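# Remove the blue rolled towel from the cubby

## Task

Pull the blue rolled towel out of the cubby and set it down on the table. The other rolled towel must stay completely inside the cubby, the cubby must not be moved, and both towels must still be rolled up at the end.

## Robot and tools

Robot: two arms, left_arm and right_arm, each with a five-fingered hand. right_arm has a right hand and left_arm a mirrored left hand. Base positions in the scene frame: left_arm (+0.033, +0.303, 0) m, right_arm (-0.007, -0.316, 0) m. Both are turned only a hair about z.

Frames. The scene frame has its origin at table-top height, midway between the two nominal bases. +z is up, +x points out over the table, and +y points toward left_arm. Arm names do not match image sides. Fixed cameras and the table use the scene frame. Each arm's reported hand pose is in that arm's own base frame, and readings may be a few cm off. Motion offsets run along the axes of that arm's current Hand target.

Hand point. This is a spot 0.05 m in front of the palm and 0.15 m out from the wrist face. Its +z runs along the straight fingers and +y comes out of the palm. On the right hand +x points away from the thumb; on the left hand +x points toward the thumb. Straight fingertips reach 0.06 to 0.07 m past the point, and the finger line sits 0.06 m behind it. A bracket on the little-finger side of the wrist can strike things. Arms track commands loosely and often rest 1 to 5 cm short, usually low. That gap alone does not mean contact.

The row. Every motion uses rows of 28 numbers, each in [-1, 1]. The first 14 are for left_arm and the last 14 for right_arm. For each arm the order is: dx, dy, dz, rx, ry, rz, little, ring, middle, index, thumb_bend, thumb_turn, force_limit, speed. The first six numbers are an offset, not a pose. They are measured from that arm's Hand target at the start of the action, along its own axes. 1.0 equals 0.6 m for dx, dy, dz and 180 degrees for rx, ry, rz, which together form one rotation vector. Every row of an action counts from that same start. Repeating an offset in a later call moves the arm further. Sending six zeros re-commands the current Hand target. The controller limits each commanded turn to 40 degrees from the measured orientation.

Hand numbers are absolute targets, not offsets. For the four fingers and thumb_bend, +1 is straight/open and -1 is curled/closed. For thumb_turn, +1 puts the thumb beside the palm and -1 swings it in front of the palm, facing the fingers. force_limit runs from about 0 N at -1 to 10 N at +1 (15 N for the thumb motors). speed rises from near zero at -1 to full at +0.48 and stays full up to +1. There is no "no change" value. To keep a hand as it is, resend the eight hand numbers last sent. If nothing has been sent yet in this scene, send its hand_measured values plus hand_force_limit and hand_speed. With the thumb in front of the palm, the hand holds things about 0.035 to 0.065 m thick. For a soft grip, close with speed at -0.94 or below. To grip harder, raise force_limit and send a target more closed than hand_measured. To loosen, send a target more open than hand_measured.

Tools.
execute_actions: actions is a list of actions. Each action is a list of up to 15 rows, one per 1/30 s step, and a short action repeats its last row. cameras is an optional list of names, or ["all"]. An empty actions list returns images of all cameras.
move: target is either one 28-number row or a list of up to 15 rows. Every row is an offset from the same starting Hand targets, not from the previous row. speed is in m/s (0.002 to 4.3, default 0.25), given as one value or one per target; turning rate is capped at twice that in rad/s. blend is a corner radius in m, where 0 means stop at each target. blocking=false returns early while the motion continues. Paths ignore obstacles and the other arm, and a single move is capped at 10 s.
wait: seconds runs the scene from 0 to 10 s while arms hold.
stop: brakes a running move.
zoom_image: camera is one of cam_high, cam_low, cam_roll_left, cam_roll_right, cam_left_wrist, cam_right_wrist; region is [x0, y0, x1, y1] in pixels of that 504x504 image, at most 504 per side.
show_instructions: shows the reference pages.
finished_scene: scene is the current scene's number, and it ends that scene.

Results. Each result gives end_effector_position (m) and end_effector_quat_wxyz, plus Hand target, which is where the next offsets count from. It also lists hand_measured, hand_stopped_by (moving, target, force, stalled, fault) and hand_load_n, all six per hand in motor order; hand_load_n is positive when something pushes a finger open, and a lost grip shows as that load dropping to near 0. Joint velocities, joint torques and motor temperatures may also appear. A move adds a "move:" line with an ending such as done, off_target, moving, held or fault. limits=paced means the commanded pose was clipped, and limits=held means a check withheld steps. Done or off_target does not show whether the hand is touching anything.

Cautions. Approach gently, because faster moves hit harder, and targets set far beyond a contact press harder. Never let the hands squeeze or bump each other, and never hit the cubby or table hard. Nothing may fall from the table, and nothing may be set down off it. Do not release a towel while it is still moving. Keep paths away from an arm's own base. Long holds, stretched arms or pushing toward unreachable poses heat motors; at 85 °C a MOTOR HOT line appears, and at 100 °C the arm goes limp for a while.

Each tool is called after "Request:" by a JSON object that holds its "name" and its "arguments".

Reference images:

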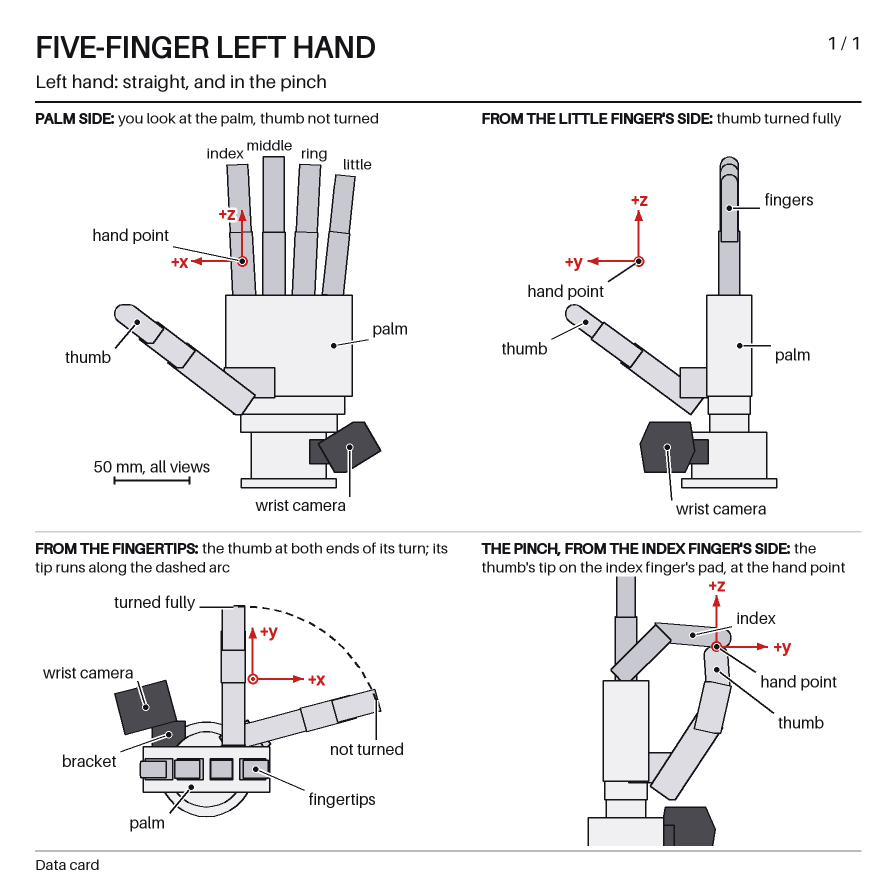

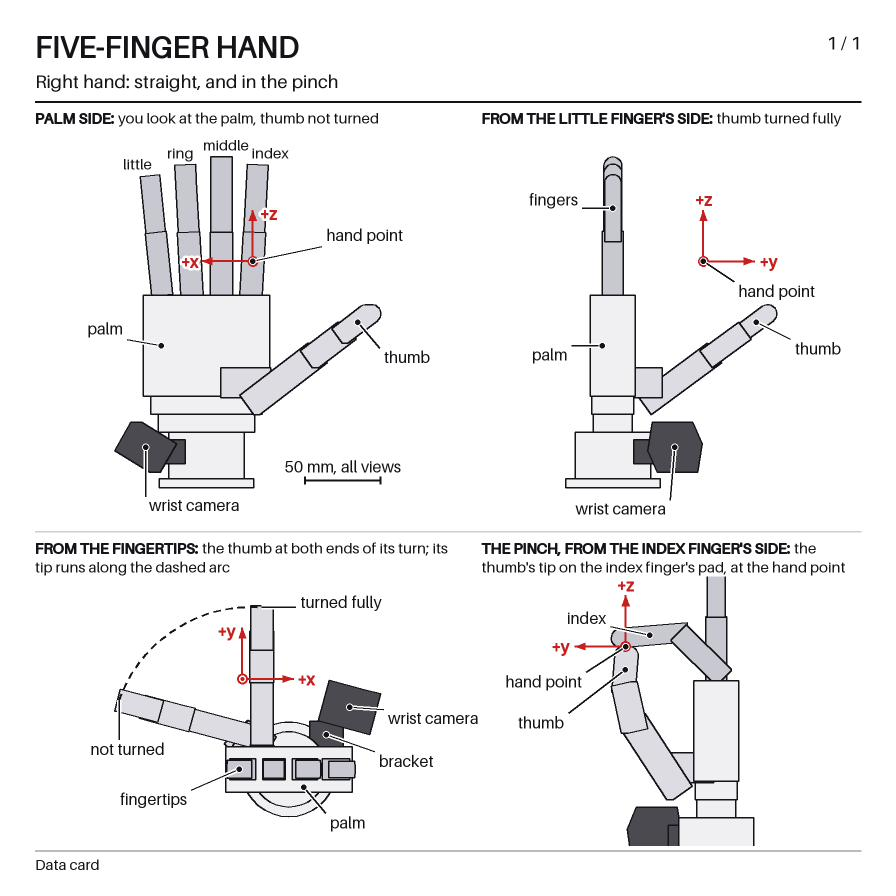

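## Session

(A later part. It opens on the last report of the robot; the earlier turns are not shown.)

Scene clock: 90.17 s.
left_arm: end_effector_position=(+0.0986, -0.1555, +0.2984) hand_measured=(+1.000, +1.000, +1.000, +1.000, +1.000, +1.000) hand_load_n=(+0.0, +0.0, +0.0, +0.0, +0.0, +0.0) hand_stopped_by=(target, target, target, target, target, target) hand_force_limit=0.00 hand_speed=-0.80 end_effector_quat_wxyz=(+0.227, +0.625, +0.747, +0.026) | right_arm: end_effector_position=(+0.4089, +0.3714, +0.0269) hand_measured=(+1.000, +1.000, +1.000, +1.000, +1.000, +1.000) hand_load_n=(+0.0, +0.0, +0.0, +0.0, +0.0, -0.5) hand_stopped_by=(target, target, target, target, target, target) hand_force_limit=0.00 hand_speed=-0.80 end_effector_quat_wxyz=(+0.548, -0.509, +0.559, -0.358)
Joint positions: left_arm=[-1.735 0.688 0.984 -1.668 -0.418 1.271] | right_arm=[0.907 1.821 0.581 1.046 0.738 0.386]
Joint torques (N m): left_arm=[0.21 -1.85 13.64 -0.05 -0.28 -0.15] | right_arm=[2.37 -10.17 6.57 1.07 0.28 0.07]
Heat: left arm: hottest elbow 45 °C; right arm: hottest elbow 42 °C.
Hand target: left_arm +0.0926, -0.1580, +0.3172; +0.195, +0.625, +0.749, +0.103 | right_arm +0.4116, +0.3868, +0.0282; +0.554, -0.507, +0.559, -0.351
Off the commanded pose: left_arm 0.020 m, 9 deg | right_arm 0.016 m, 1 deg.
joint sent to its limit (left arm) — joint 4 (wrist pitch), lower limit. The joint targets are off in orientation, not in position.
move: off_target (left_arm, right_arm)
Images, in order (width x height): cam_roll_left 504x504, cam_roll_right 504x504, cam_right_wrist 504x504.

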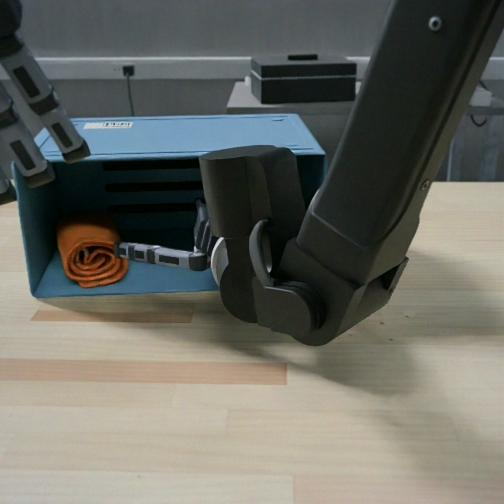

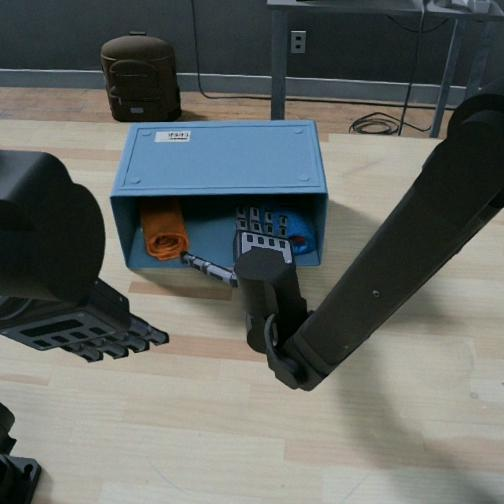

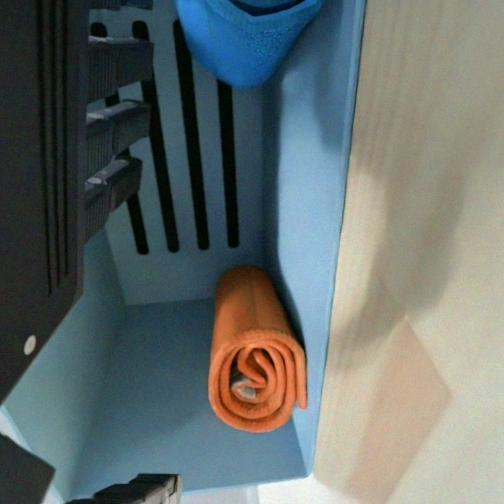

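Request:
{"name": "move", "arguments": {"target": [[0,0,0,0,0,0,1,1,1,1,1,1,0,-0.8,-0.0137,-0.051,-0.0074,0,0,0,1,1,1,1,1,1,0,-0.8],[0,0,0,0,0,0,1,1,1,1,1,1,0,-0.8,0.0948,-0.0772,-0.027,0,0,0,1,1,1,1,1,1,0,-0.8],[0,0,0,0,0,0,1,1,1,1,1,1,0,-0.8,0.114,-0.0055,-0.0165,0,0,0,1,1,1,1,1,1,0,-0.8]], "speed": 0.08, "cameras": ["cam_roll_right","cam_right_wrist"]}}

Request:
{"name": "zoom_image", "arguments": {"camera": "cam_roll_right", "region": [220, 170, 350, 290]}}

Scene clock: 96.57 s.
left_arm: end_effector_position=(+0.0986, -0.1555, +0.2984) hand_measured=(+1.000, +1.000, +1.000, +1.000, +1.000, +1.000) hand_load_n=(+0.0, +0.0, +0.0, +0.0, +0.0, +0.0) hand_stopped_by=(target, target, target, target, target, target) hand_force_limit=0.00 hand_speed=-0.80 end_effector_quat_wxyz=(+0.227, +0.625, +0.747, +0.026) | right_arm: end_effector_position=(+0.4086, +0.3263, +0.0192) hand_measured=(+1.000, +1.000, +1.000, +1.000, +1.000, +1.000) hand_load_n=(+0.0, +0.0, +0.0, +0.0, +0.0, +0.0) hand_stopped_by=(target, target, target, target, target, target) hand_force_limit=0.00 hand_speed=-0.80 end_effector_quat_wxyz=(+0.559, -0.506, +0.559, -0.345)
Joint positions: left_arm=[-1.735 0.688 0.984 -1.668 -0.418 1.271] | right_arm=[0.813 1.825 0.478 1.176 0.623 0.382]
Joint torques (N m): left_arm=[0.32 -1.49 13.53 0.03 -0.3 -0.14] | right_arm=[0.21 -9.7 3.33 2.14 0.11 -0.15]
Motor temperatures (°C): left_arm=[32 34 46 32 28 30] | right_arm=[31 33 42 31 34 32]
Heat: left arm: hottest elbow 46 °C; right arm: hottest elbow 42 °C.
Hand target: left_arm +0.0926, -0.1580, +0.3172; +0.195, +0.625, +0.749, +0.103 | right_arm +0.4112, +0.3189, +0.0146; +0.554, -0.507, +0.559, -0.351
Off the commanded pose: left_arm 0.020 m, 9 deg | right_arm 0.009 m, 1 deg.
joint sent to its limit (left arm) — joint 4 (wrist pitch), lower limit. The joint targets are off in orientation, not in position.
move: off_target (left_arm)
Images, in order (width x height): cam_roll_right 504x504, cam_right_wrist 504x504.

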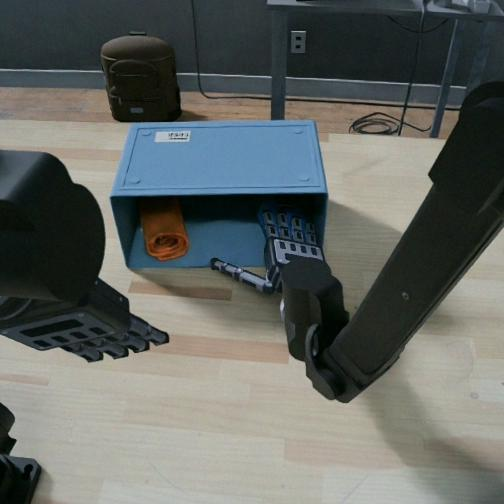

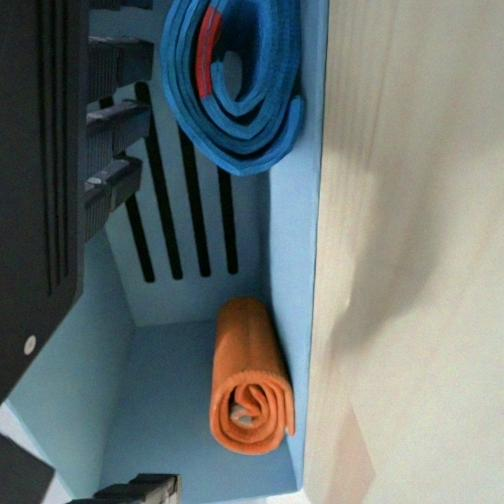

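Scaled by 3.877.

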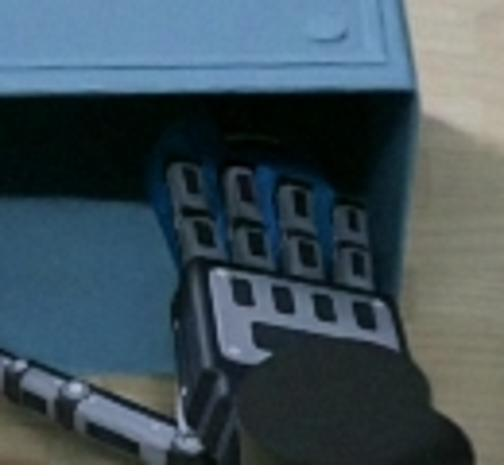

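Request:
{"name": "move", "arguments": {"target": [[0,0,0,0,0,0,1,1,1,1,1,1,0,-0.8,-0.0967,0.02,0.0167,0,0,0,1,1,1,1,1,1,0,-0.8]], "speed": 0.05, "cameras": ["cam_roll_right","cam_roll_left","cam_right_wrist"]}}

Request:
{"name": "zoom_image", "arguments": {"camera": "cam_roll_right", "region": [220, 170, 350, 290]}}

Scene clock: 99.37 s.
left_arm: end_effector_position=(+0.0986, -0.1555, +0.2984) hand_measured=(+1.000, +1.000, +1.000, +1.000, +1.000, +1.000) hand_load_n=(+0.0, +0.0, +0.0, +0.0, +0.0, +0.0) hand_stopped_by=(target, target, target, target, target, target) hand_force_limit=0.00 hand_speed=-0.80 end_effector_quat_wxyz=(+0.227, +0.625, +0.747, +0.026) | right_arm: end_effector_position=(+0.4092, +0.3643, +0.0169) hand_measured=(+1.000, +1.000, +1.000, +1.000, +1.000, +1.000) hand_load_n=(+0.0, +0.0, +0.0, +0.0, +0.0, +0.0) hand_stopped_by=(target, target, target, target, target, target) hand_force_limit=0.00 hand_speed=-0.80 end_effector_quat_wxyz=(+0.549, -0.508, +0.559, -0.358)
Joint positions: left_arm=[-1.735 0.688 0.984 -1.668 -0.418 1.271] | right_arm=[0.895 1.854 0.567 1.095 0.726 0.383]
Joint torques (N m): left_arm=[0.44 -1.73 13.53 -0.03 -0.28 -0.17] | right_arm=[2.26 -10.17 6.12 1.14 0.28 0.07]
Heat: left arm: hottest elbow 46 °C; right arm: hottest elbow 41 °C.
Hand target: left_arm +0.0926, -0.1580, +0.3172; +0.195, +0.625, +0.749, +0.103 | right_arm +0.4114, +0.3790, +0.0171; +0.554, -0.507, +0.559, -0.351
Off the commanded pose: left_arm 0.020 m, 9 deg | right_arm 0.015 m, 1 deg.
joint sent to its limit (left arm) — joint 4 (wrist pitch), lower limit. The joint targets are off in orientation, not in position.
move: off_target (left_arm, right_arm)
Images, in order (width x height): cam_roll_left 504x504, cam_roll_right 504x504, cam_right_wrist 504x504.

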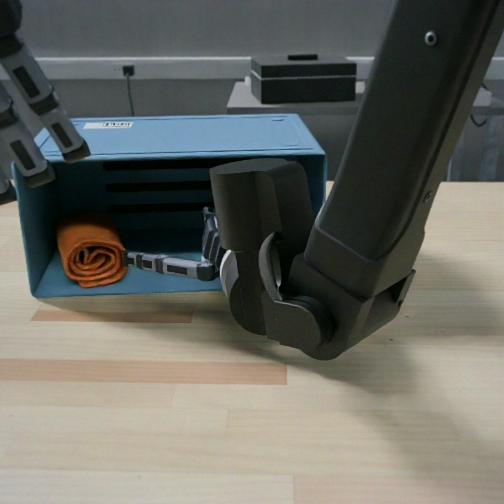

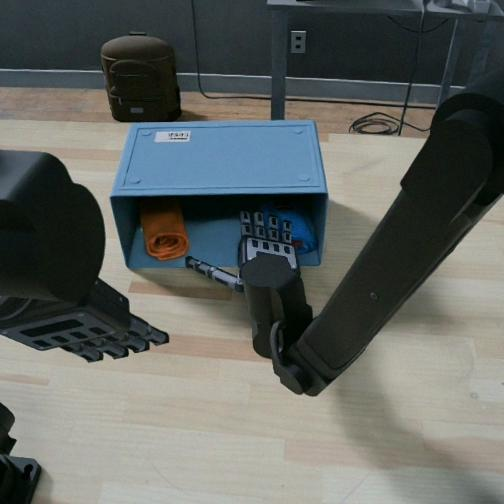

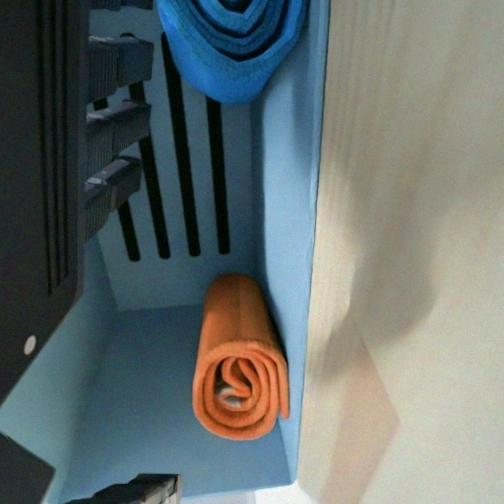

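Scaled by 3.877.

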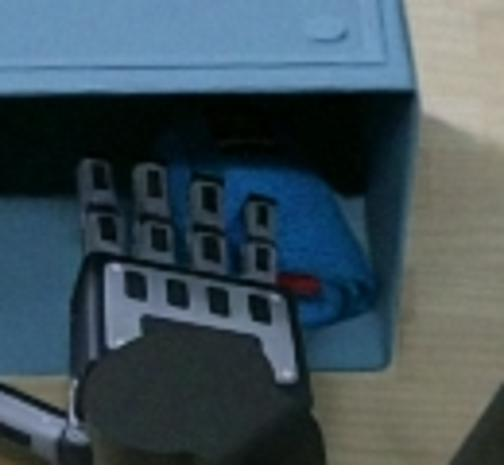

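Request:
{"name": "move", "arguments": {"target": [[0,0,0,0,0,0,1,1,1,1,1,1,0,-0.8,0.0958,-0.0232,-0.0172,0,0,0,1,1,1,1,1,1,0,-0.8],[0,0,0,0,0,0,1,1,1,1,1,1,0,-0.8,0.1035,0.0055,-0.013,0,0,0,1,1,1,1,1,1,0,-0.8]], "speed": 0.08, "cameras": ["cam_roll_right","cam_right_wrist"]}}

Request:
{"name": "zoom_image", "arguments": {"camera": "cam_roll_right", "region": [220, 170, 350, 290]}}

Scene clock: 106.07 s.
left_arm: end_effector_position=(+0.0986, -0.1555, +0.2984) hand_measured=(+1.000, +1.000, +1.000, +1.000, +1.000, +1.000) hand_load_n=(+0.0, +0.0, +0.0, +0.0, +0.0, +0.0) hand_stopped_by=(target, target, target, target, target, target) hand_force_limit=0.00 hand_speed=-0.80 end_effector_quat_wxyz=(+0.227, +0.625, +0.747, +0.026) | right_arm: end_effector_position=(+0.4075, +0.3255, +0.0014) hand_measured=(+1.000, +1.000, +1.000, +1.000, +1.000, +1.000) hand_load_n=(+0.0, +0.0, +0.0, +0.0, +0.0, -0.5) hand_stopped_by=(target, target, target, target, target, target) hand_force_limit=0.00 hand_speed=-0.80 end_effector_quat_wxyz=(+0.557, -0.508, +0.559, -0.345)
Joint positions: left_arm=[-1.735 0.688 0.984 -1.668 -0.418 1.271] | right_arm=[0.813 1.894 0.481 1.237 0.623 0.382]
Joint torques (N m): left_arm=[0.32 -1.61 13.71 -0.06 -0.29 -0.16] | right_arm=[0.21 -9.88 3.1 2.1 0.11 -0.15]
Heat: left arm: hottest elbow 46 °C; right arm: hottest elbow 41 °C.
Hand target: left_arm +0.0926, -0.1580, +0.3172; +0.195, +0.625, +0.749, +0.103 | right_arm +0.4112, +0.3190, -0.0015; +0.554, -0.507, +0.559, -0.351
Off the commanded pose: left_arm 0.020 m, 9 deg | right_arm 0.008 m, 1 deg.
joint sent to its limit (left arm) — joint 4 (wrist pitch), lower limit. The joint targets are off in orientation, not in position.
move: off_target (left_arm)
Images, in order (width x height): cam_roll_right 504x504, cam_right_wrist 504x504.

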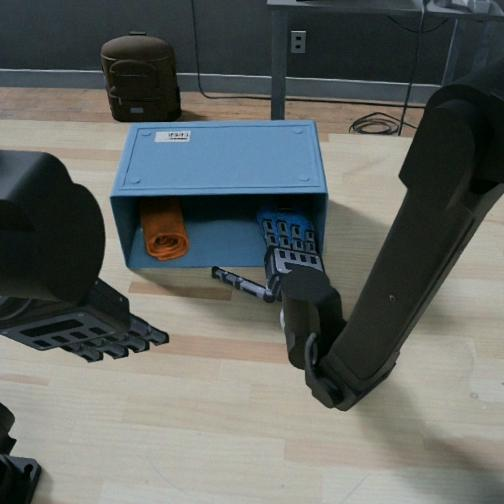

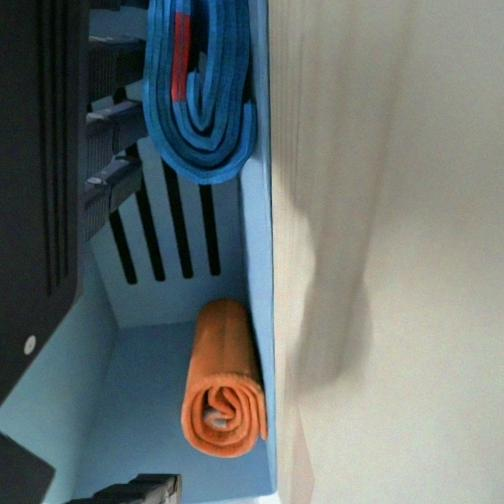

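Scaled by 3.877.

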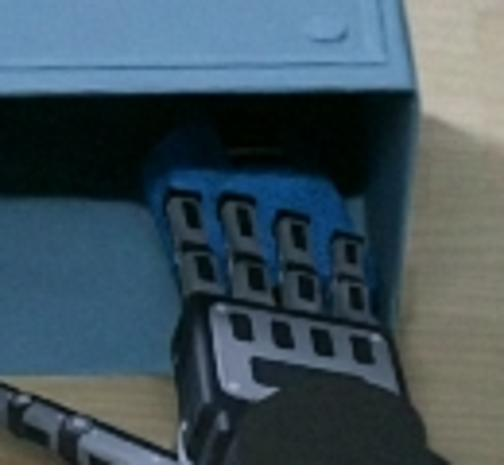

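Request:
{"name": "move", "arguments": {"target": [[0,0,0,0,0,0,1,1,1,1,1,1,0,-0.8,0.0042,0.0187,-0.0997,0,0,0,1,1,1,1,1,1,0,-0.8]], "speed": 0.05, "cameras": ["cam_roll_right","cam_right_wrist"]}}

Request:
{"name": "zoom_image", "arguments": {"camera": "cam_roll_right", "region": [220, 170, 350, 290]}}

Scene clock: 109.83 s.
left_arm: end_effector_position=(+0.0986, -0.1555, +0.2984) hand_measured=(+1.000, +1.000, +1.000, +1.000, +1.000, +1.000) hand_load_n=(+0.0, +0.0, +0.0, +0.0, +0.0, +0.0) hand_stopped_by=(target, target, target, target, target, target) hand_force_limit=0.00 hand_speed=-0.80 end_effector_quat_wxyz=(+0.227, +0.625, +0.747, +0.026) | right_arm: end_effector_position=(+0.3585, +0.3059, -0.0053) hand_measured=(+1.000, +1.000, +1.000, +1.000, +1.000, +1.000) hand_load_n=(+0.0, +0.0, +0.0, +0.0, +0.0, -0.5) hand_stopped_by=(target, target, target, target, target, target) hand_force_limit=0.00 hand_speed=-0.80 end_effector_quat_wxyz=(+0.548, -0.508, +0.559, -0.360)
Joint positions: left_arm=[-1.735 0.688 0.984 -1.668 -0.418 1.271] | right_arm=[0.907 1.894 0.366 1.335 0.741 0.383]
Joint torques (N m): left_arm=[0.85 -2.08 13.61 -0.05 -0.3 -0.21] | right_arm=[2.43 -9.58 1.63 1.95 0.26 0.12]
Heat: left arm: hottest elbow 47 °C; right arm: hottest elbow 41 °C.
Hand target: left_arm +0.0926, -0.1580, +0.3172; +0.195, +0.625, +0.749, +0.103 | right_arm +0.3513, +0.3091, -0.0045; +0.554, -0.507, +0.559, -0.351
Off the commanded pose: left_arm 0.020 m, 9 deg | right_arm 0.008 m, 1 deg.
joint sent to its limit (left arm) — joint 4 (wrist pitch), lower limit. The joint targets are off in orientation, not in position.
move: off_target (left_arm)
Images, in order (width x height): cam_roll_right 504x504, cam_right_wrist 504x504.

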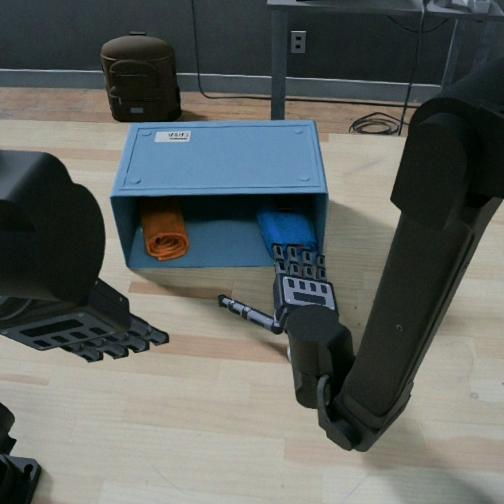

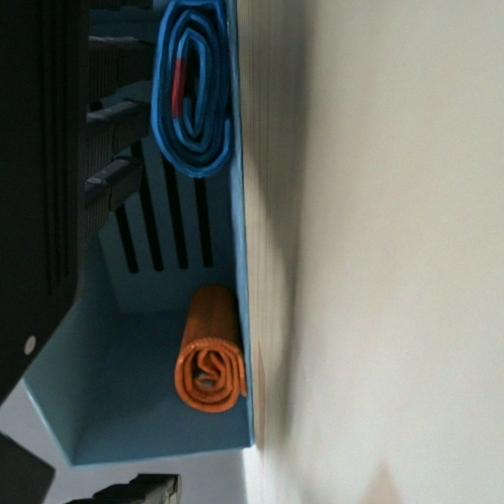

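Scaled by 3.877.

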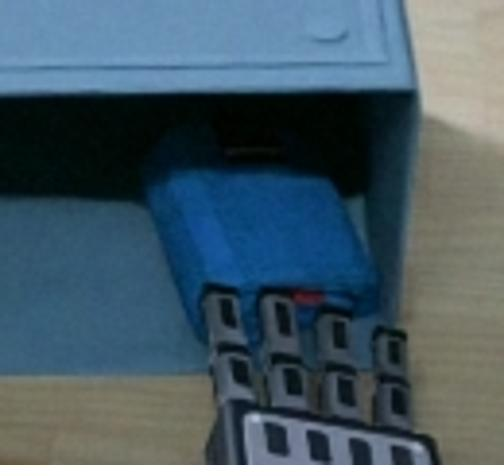

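Request:
{"name": "move", "arguments": {"target": [[0,0,0,0,0,0,1,1,1,1,1,1,0,-0.8,-0.054,-0.0867,-0.0102,-0.0628,0.0228,0.0554,1,1,1,1,1,1,0,-0.8],[0,0,0,0,0,0,1,1,1,1,1,1,0,-0.8,-0.056,-0.0763,0.0534,-0.0628,0.0228,0.0554,1,1,1,1,1,1,0,-0.8]], "speed": 0.1, "cameras": ["cam_roll_right","cam_right_wrist"]}}

Request:
{"name": "zoom_image", "arguments": {"camera": "cam_roll_right", "region": [220, 170, 350, 290]}}

Scene clock: 120.60 s.
left_arm: end_effector_position=(+0.0986, -0.1555, +0.2984) hand_measured=(+1.000, +1.000, +1.000, +1.000, +1.000, +1.000) hand_load_n=(+0.0, +0.0, +0.0, +0.0, +0.0, +0.0) hand_stopped_by=(target, target, target, target, target, target) hand_force_limit=0.00 hand_speed=-0.80 end_effector_quat_wxyz=(+0.227, +0.625, +0.747, +0.026) | right_arm: end_effector_position=(+0.3681, +0.3256, +0.0311) hand_measured=(+1.000, +1.000, +1.000, +1.000, +1.000, +1.000) hand_load_n=(-0.5, +0.0, +0.0, +0.0, +0.0, -0.5) hand_stopped_by=(target, target, target, target, target, target) hand_force_limit=0.00 hand_speed=-0.80 end_effector_quat_wxyz=(+0.496, -0.507, +0.655, -0.261)
Joint positions: left_arm=[-1.735 0.688 0.984 -1.668 -0.418 1.271] | right_arm=[0.851 1.536 0.467 0.594 0.621 0.718]
Joint torques (N m): left_arm=[0.38 -1.32 13.53 -0.03 -0.29 -0.15] | right_arm=[0.26 -7.71 8.2 1.96 0.23 -0.15]
Heat: left arm: hottest elbow 47 °C; right arm: hottest elbow 40 °C.
Hand target: left_arm +0.0926, -0.1580, +0.3172; +0.195, +0.625, +0.749, +0.103 | right_arm +0.3862, +0.3358, +0.0436; +0.510, -0.495, +0.652, -0.263
Off the commanded pose: left_arm 0.020 m, 9 deg | right_arm 0.024 m, 2 deg.
joint sent to its limit (left arm) — joint 4 (wrist pitch), lower limit. The joint targets are off in orientation, not in position.
move: off_target (left_arm, right_arm)
Images, in order (width x height): cam_roll_right 504x504, cam_right_wrist 504x504.

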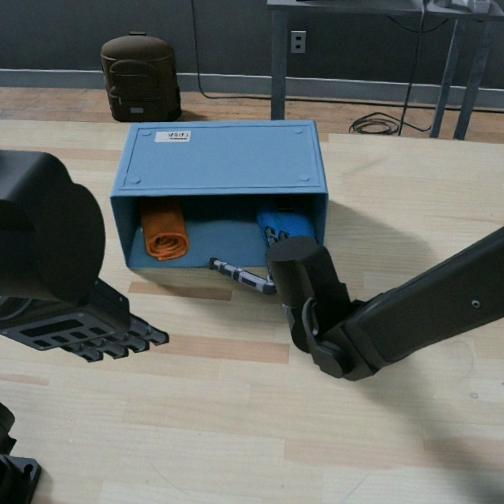

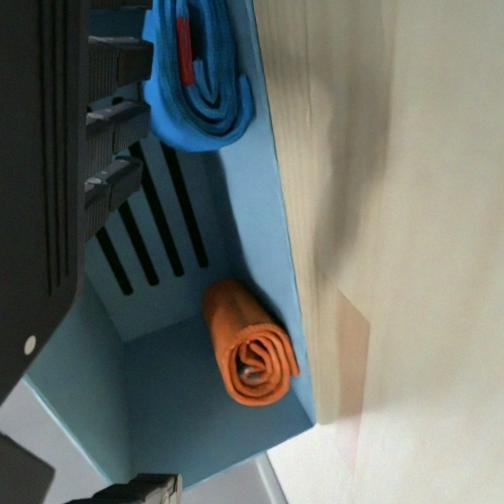

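Scaled by 3.877.

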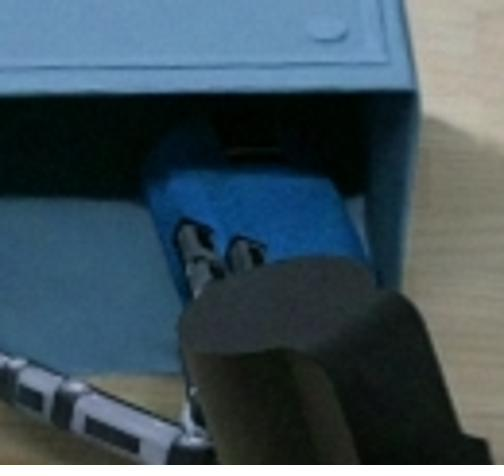

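Request:
{"name": "move", "arguments": {"target": [[0,0,0,0,0,0,1,1,1,1,1,1,0,-0.8,-0.0178,-0.0054,0.0341,0,0,0,1,1,1,1,1,1,0,-0.8],[0,0,0,0,0,0,1,1,1,1,1,1,0,-0.8,-0.017,-0.0145,0.1096,0,0,0,1,1,1,1,1,1,0,-0.8]], "speed": 0.06, "cameras": ["cam_roll_right","cam_roll_left","cam_high","cam_right_wrist"]}}

Request:
{"name": "zoom_image", "arguments": {"camera": "cam_roll_right", "region": [220, 170, 350, 290]}}

Scene clock: 124.67 s.
left_arm: end_effector_position=(+0.0986, -0.1555, +0.2984) hand_measured=(+1.000, +1.000, +1.000, +1.000, +1.000, +1.000) hand_load_n=(+0.5, +0.0, +0.0, +0.0, +0.0, +0.0) hand_stopped_by=(target, target, target, target, target, target) hand_force_limit=0.00 hand_speed=-0.80 end_effector_quat_wxyz=(+0.227, +0.625, +0.747, +0.026) | right_arm: end_effector_position=(+0.4317, +0.3457, +0.0241) hand_measured=(+1.000, +1.000, +1.000, +1.000, +1.000, +1.000) hand_load_n=(+0.0, +0.5, +0.0, +0.0, +0.0, -0.5) hand_stopped_by=(target, target, target, target, target, target) hand_force_limit=0.00 hand_speed=-0.80 end_effector_quat_wxyz=(+0.499, -0.505, +0.655, -0.260)
Joint positions: left_arm=[-1.735 0.688 0.984 -1.668 -0.418 1.271] | right_arm=[0.761 1.68 0.618 0.619 0.538 0.672]
Joint torques (N m): left_arm=[0.21 -1.85 13.59 -0.25 -0.27 -0.19] | right_arm=[0.03 -9.58 8.28 1.95 0.14 -0.13]
Heat: left arm: hottest elbow 47 °C; right arm: hottest elbow 40 °C.
Hand target: left_arm +0.0926, -0.1580, +0.3172; +0.195, +0.625, +0.749, +0.103 | right_arm +0.4504, +0.3525, +0.0327; +0.510, -0.495, +0.652, -0.263
Off the commanded pose: left_arm 0.020 m, 9 deg | right_arm 0.022 m, 2 deg.
joint sent to its limit (left arm) — joint 4 (wrist pitch), lower limit. The joint targets are off in orientation, not in position.
move: off_target (left_arm, right_arm)
Images, in order (width x height): cam_high 504x504, cam_roll_left 504x504, cam_roll_right 504x504, cam_right_wrist 504x504.

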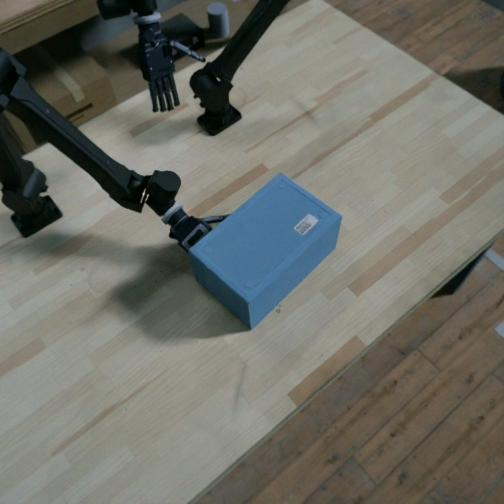

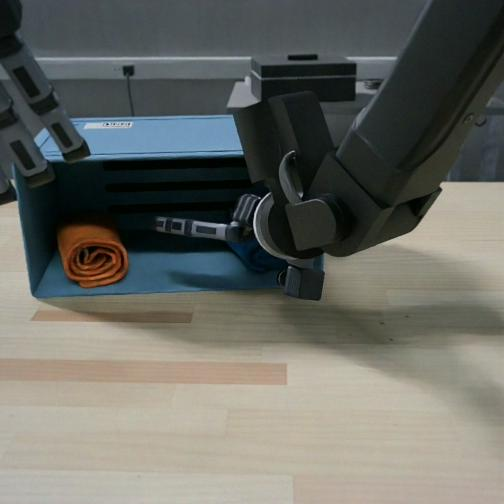

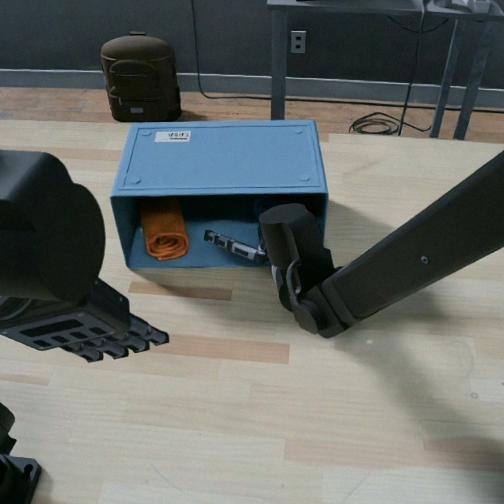

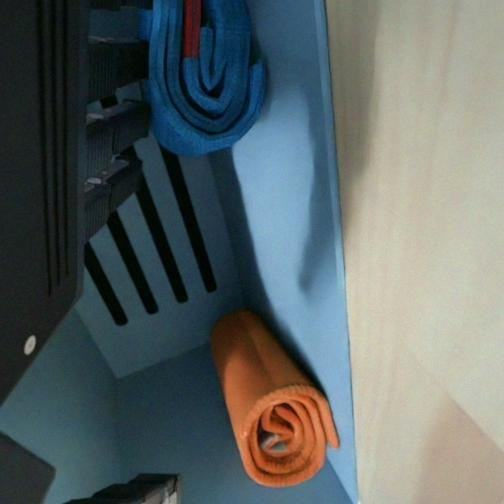

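Scaled by 3.877.

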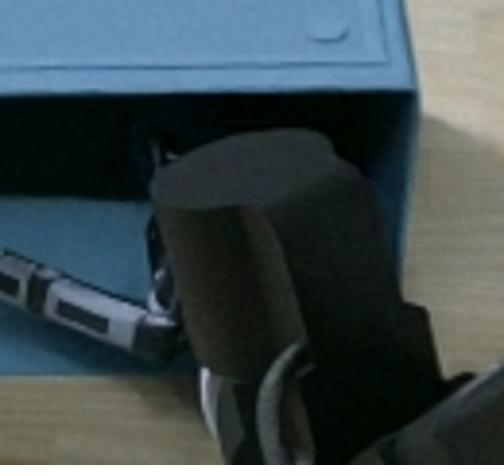

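Request:
{"name": "move", "arguments": {"target": [[0,0,0,0,0,0,1,1,1,1,1,1,0,-0.8,-0.0841,0.0332,0.015,0,0,0,1,1,1,1,1,1,0,-0.8]], "speed": 0.05, "cameras": ["cam_roll_right","cam_roll_left","cam_right_wrist"]}}

Request:
{"name": "zoom_image", "arguments": {"camera": "cam_roll_right", "region": [220, 170, 350, 290]}}

Scene clock: 127.80 s.
left_arm: end_effector_position=(+0.0986, -0.1555, +0.2984) hand_measured=(+1.000, +1.000, +1.000, +1.000, +1.000, +1.000) hand_load_n=(+0.0, +0.0, +0.0, +0.0, +0.0, +0.0) hand_stopped_by=(target, target, target, target, target, target) hand_force_limit=0.00 hand_speed=-0.80 end_effector_quat_wxyz=(+0.227, +0.625, +0.747, +0.026) | right_arm: end_effector_position=(+0.4448, +0.3885, +0.0273) hand_measured=(+1.000, +1.000, +1.000, +1.000, +1.000, +1.000) hand_load_n=(+0.0, +0.0, +0.0, +0.0, +0.0, -0.5) hand_stopped_by=(target, target, target, target, target, target) hand_force_limit=0.00 hand_speed=-0.80 end_effector_quat_wxyz=(+0.501, -0.499, +0.653, -0.271)
Joint positions: left_arm=[-1.735 0.688 0.984 -1.668 -0.418 1.271] | right_arm=[0.823 1.746 0.732 0.569 0.617 0.693]
Joint torques (N m): left_arm=[0.32 -1.9 13.59 -0.2 -0.28 -0.15] | right_arm=[2.37 -10.81 8.68 1.11 0.32 0.09]
Heat: left arm: hottest elbow 47 °C; right arm: hottest elbow 40 °C.
Hand target: left_arm +0.0926, -0.1580, +0.3172; +0.195, +0.625, +0.749, +0.103 | right_arm +0.4506, +0.4076, +0.0331; +0.510, -0.496, +0.652, -0.263
Off the commanded pose: left_arm 0.020 m, 9 deg | right_arm 0.021 m, 1 deg.
joint sent to its limit (left arm) — joint 4 (wrist pitch), lower limit. The joint targets are off in orientation, not in position.
move: off_target (left_arm, right_arm)
Images, in order (width x height): cam_roll_left 504x504, cam_roll_right 504x504, cam_right_wrist 504x504.

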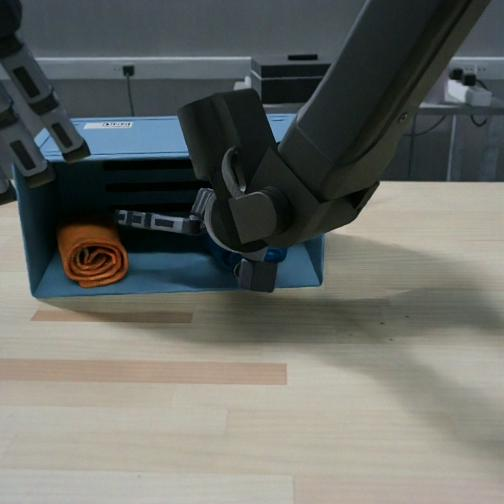

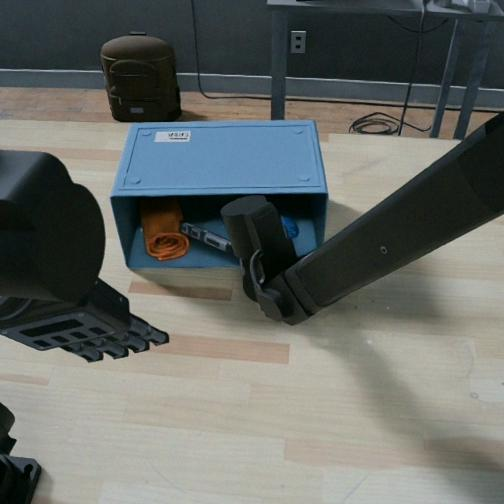

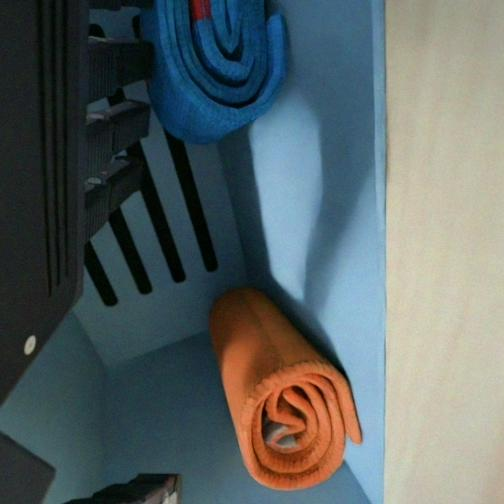

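Scaled by 3.877.

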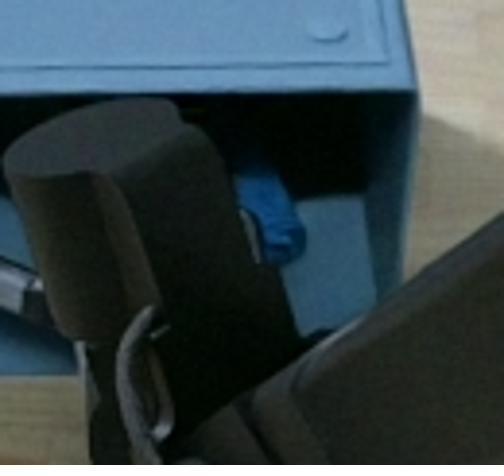

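Request:
{"name": "move", "arguments": {"target": [[0,0,0,0,0,0,1,1,1,1,1,1,0,-0.8,0,0,-0.15,0,0,0,1,1,1,1,1,1,0,-0.8],[0,0,0,0,0,0,1,1,1,1,1,1,0,-0.8,0.10,-0.12,-0.25,0,0,0,1,1,1,1,1,1,0,-0.8]], "speed": 0.12, "cameras": ["cam_roll_right","cam_roll_left","cam_right_wrist"]}}

Request:
{"name": "zoom_image", "arguments": {"camera": "cam_roll_right", "region": [100, 170, 350, 290]}}

Request:
{"name": "zoom_image", "arguments": {"camera": "cam_roll_left", "region": [20, 90, 360, 320]}}

Scene clock: 132.03 s.
left_arm: end_effector_position=(+0.0986, -0.1555, +0.2984) hand_measured=(+1.000, +1.000, +1.000, +1.000, +1.000, +1.000) hand_load_n=(+0.0, +0.0, +0.0, +0.0, +0.0, +0.0) hand_stopped_by=(target, target, target, target, target, target) hand_force_limit=0.00 hand_speed=-0.80 end_effector_quat_wxyz=(+0.227, +0.625, +0.747, +0.026) | right_arm: end_effector_position=(+0.3387, +0.3115, +0.1274) hand_measured=(+1.000, +1.000, +1.000, +1.000, +1.000, +1.000) hand_load_n=(+0.0, +0.0, -0.5, +0.0, -0.5, -0.5) hand_stopped_by=(target, target, target, target, target, target) hand_force_limit=0.00 hand_speed=-0.80 end_effector_quat_wxyz=(+0.519, -0.492, +0.651, -0.255)
Joint positions: left_arm=[-1.735 0.688 0.984 -1.668 -0.418 1.271] | right_arm=[0.894 1.148 0.457 0.26 0.658 0.74]
Joint torques (N m): left_arm=[0.44 -1.38 13.63 0.05 -0.3 -0.16] | right_arm=[0.15 -6.01 6.95 1.09 0.23 -0.14]
Heat: left arm: hottest elbow 48 °C; right arm: hottest elbow 40 °C.
Hand target: left_arm +0.0926, -0.1580, +0.3172; +0.195, +0.625, +0.749, +0.103 | right_arm +0.3396, +0.3017, +0.1212; +0.510, -0.496, +0.652, -0.263
Off the commanded pose: left_arm 0.020 m, 9 deg | right_arm 0.012 m, 1 deg.
joint sent to its limit (left arm) — joint 4 (wrist pitch), lower limit. The joint targets are off in orientation, not in position.
move: off_target (left_arm, right_arm)
Images, in order (width x height): cam_roll_left 504x504, cam_roll_right 504x504, cam_right_wrist 504x504.

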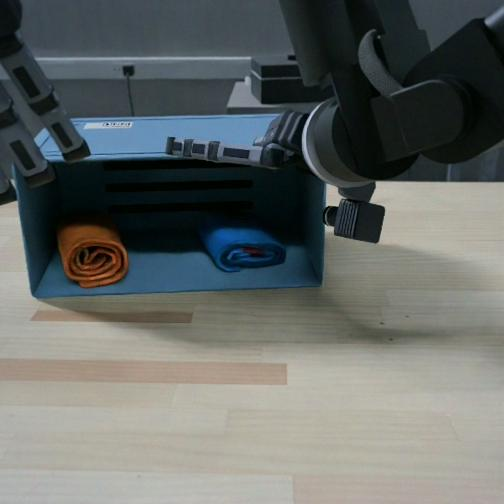

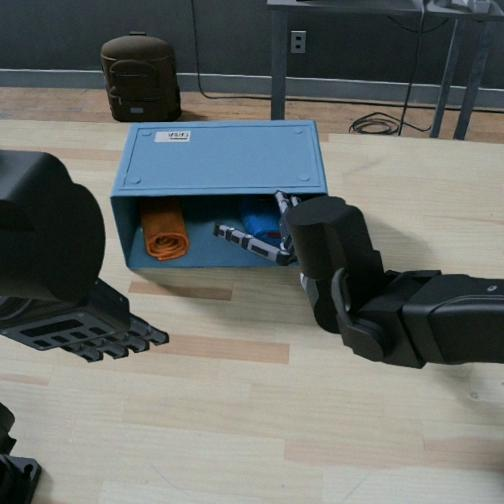

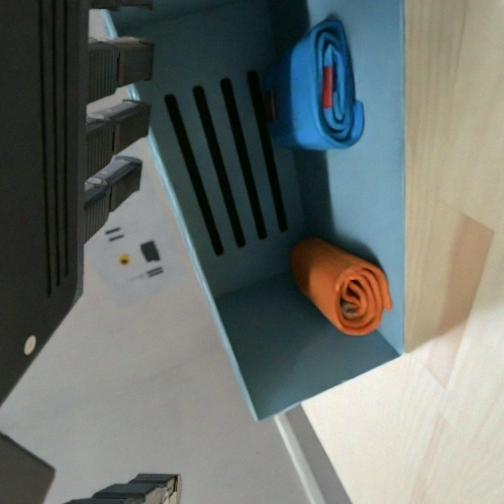

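Scaled by 2.016.

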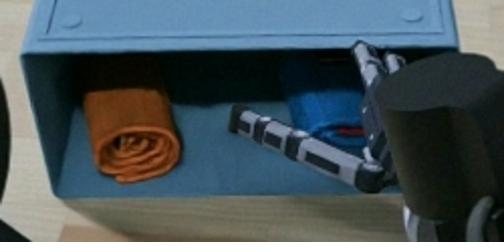

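Scaled by 1.482.

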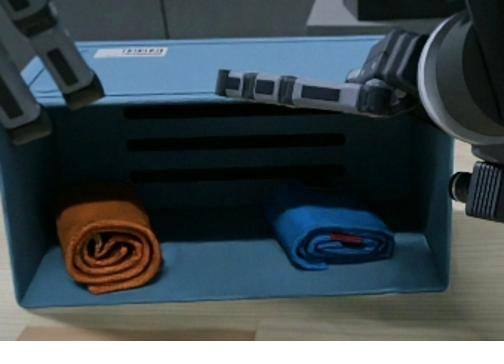

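Request:
{"name": "move", "arguments": {"target": [[0,0,0,0,0,0,1,1,1,1,1,1,0,-0.8,0.0298,0.0267,0.0508,0.086,-0.0256,-0.5944,1,1,1,1,1,-1,0,0]], "speed": 0.2, "cameras": ["all"]}}

Request:
{"name": "zoom_image", "arguments": {"camera": "cam_roll_right", "region": [100, 170, 350, 290]}}

Request:
{"name": "zoom_image", "arguments": {"camera": "cam_roll_left", "region": [20, 90, 360, 320]}}

Scene clock: 150.60 s.
left_arm: end_effector_position=(+0.0986, -0.1555, +0.2984) hand_measured=(+1.000, +1.000, +1.000, +1.000, +1.000, +1.000) hand_load_n=(+0.0, +0.0, +0.0, +0.0, +0.0, +0.0) hand_stopped_by=(target, target, target, target, target, target) hand_force_limit=0.00 hand_speed=-0.80 end_effector_quat_wxyz=(+0.227, +0.625, +0.747, +0.026) | right_arm: end_effector_position=(+0.3635, +0.2866, +0.0885) hand_measured=(+1.000, +1.000, +1.000, +1.000, +1.000, -1.000) hand_load_n=(+0.0, +0.0, +0.0, +0.0, +0.0, +0.5) hand_stopped_by=(target, target, target, target, target, target) hand_force_limit=0.00 hand_speed=0.00 end_effector_quat_wxyz=(-0.163, +0.767, +0.054, +0.619)
Joint positions: left_arm=[-1.735 0.688 0.984 -1.668 -0.418 1.271] | right_arm=[1.017 1.504 0.457 0.812 0.676 -1.235]
Joint torques (N m): left_arm=[0.67 -2.14 13.63 -0.05 -0.26 -0.16] | right_arm=[2.43 -7.41 6.34 2.06 0.15 -0.2]
Heat: left arm: hottest elbow 48 °C; right arm: hottest elbow 41 °C.
Hand target: left_arm +0.0926, -0.1580, +0.3172; +0.195, +0.625, +0.749, +0.103 | right_arm +0.3620, +0.2962, +0.0899; -0.168, +0.763, +0.062, +0.621
Off the commanded pose: left_arm 0.020 m, 9 deg | right_arm 0.010 m, 1 deg.
joint sent to its limit (left arm) — joint 4 (wrist pitch), lower limit. The joint targets are off in orientation, not in position.
move: off_target (left_arm)

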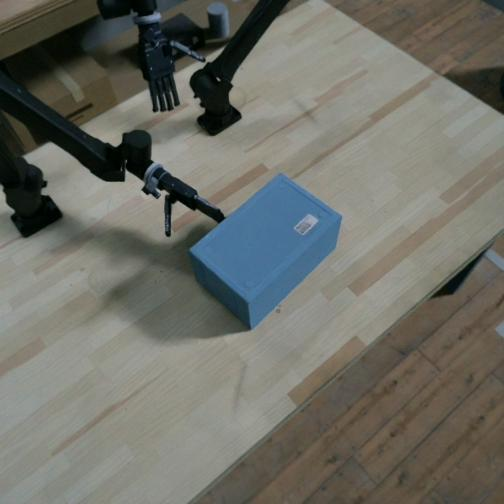

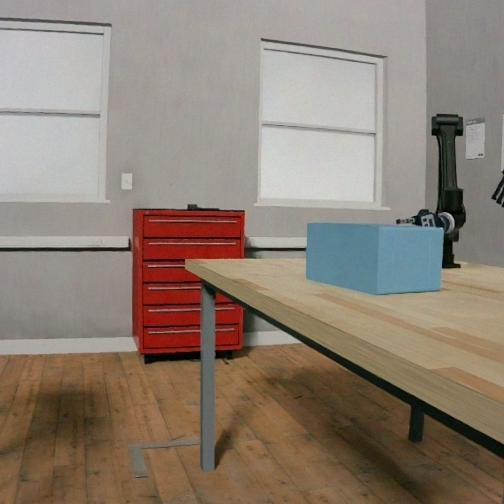

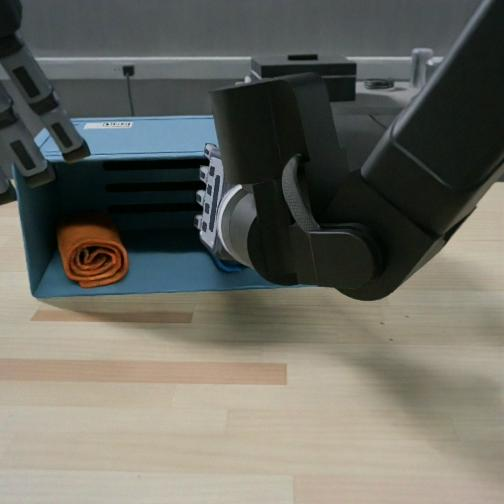

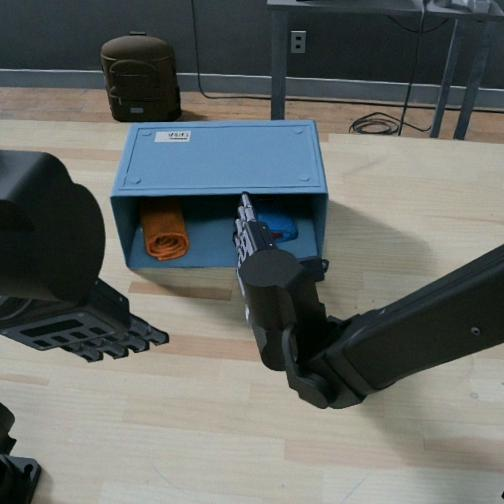

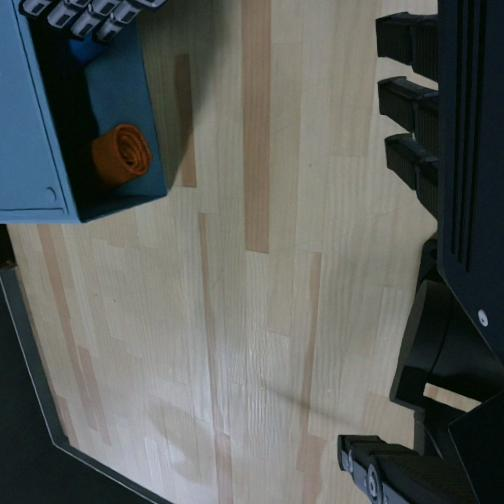

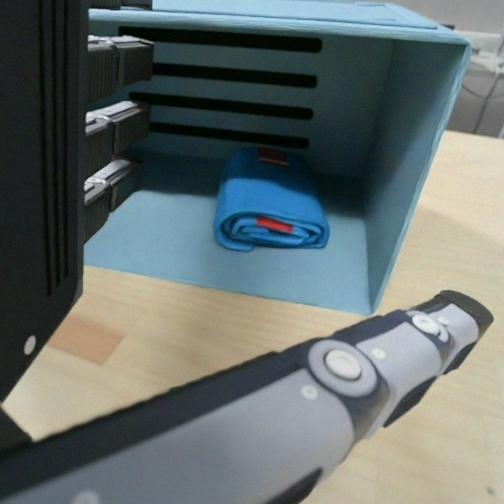

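Scaled by 2.016.

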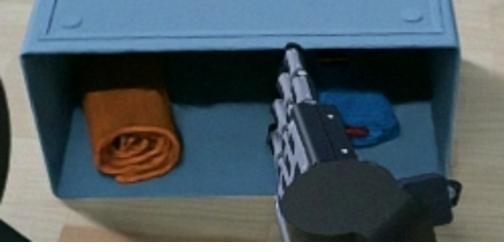

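Scaled by 1.482.

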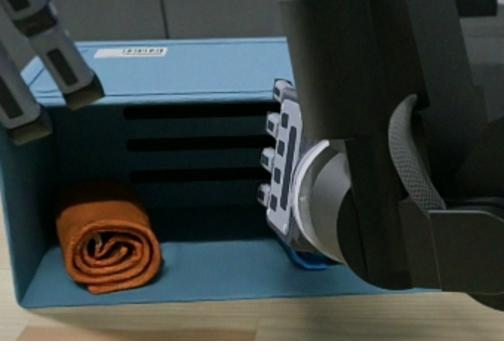

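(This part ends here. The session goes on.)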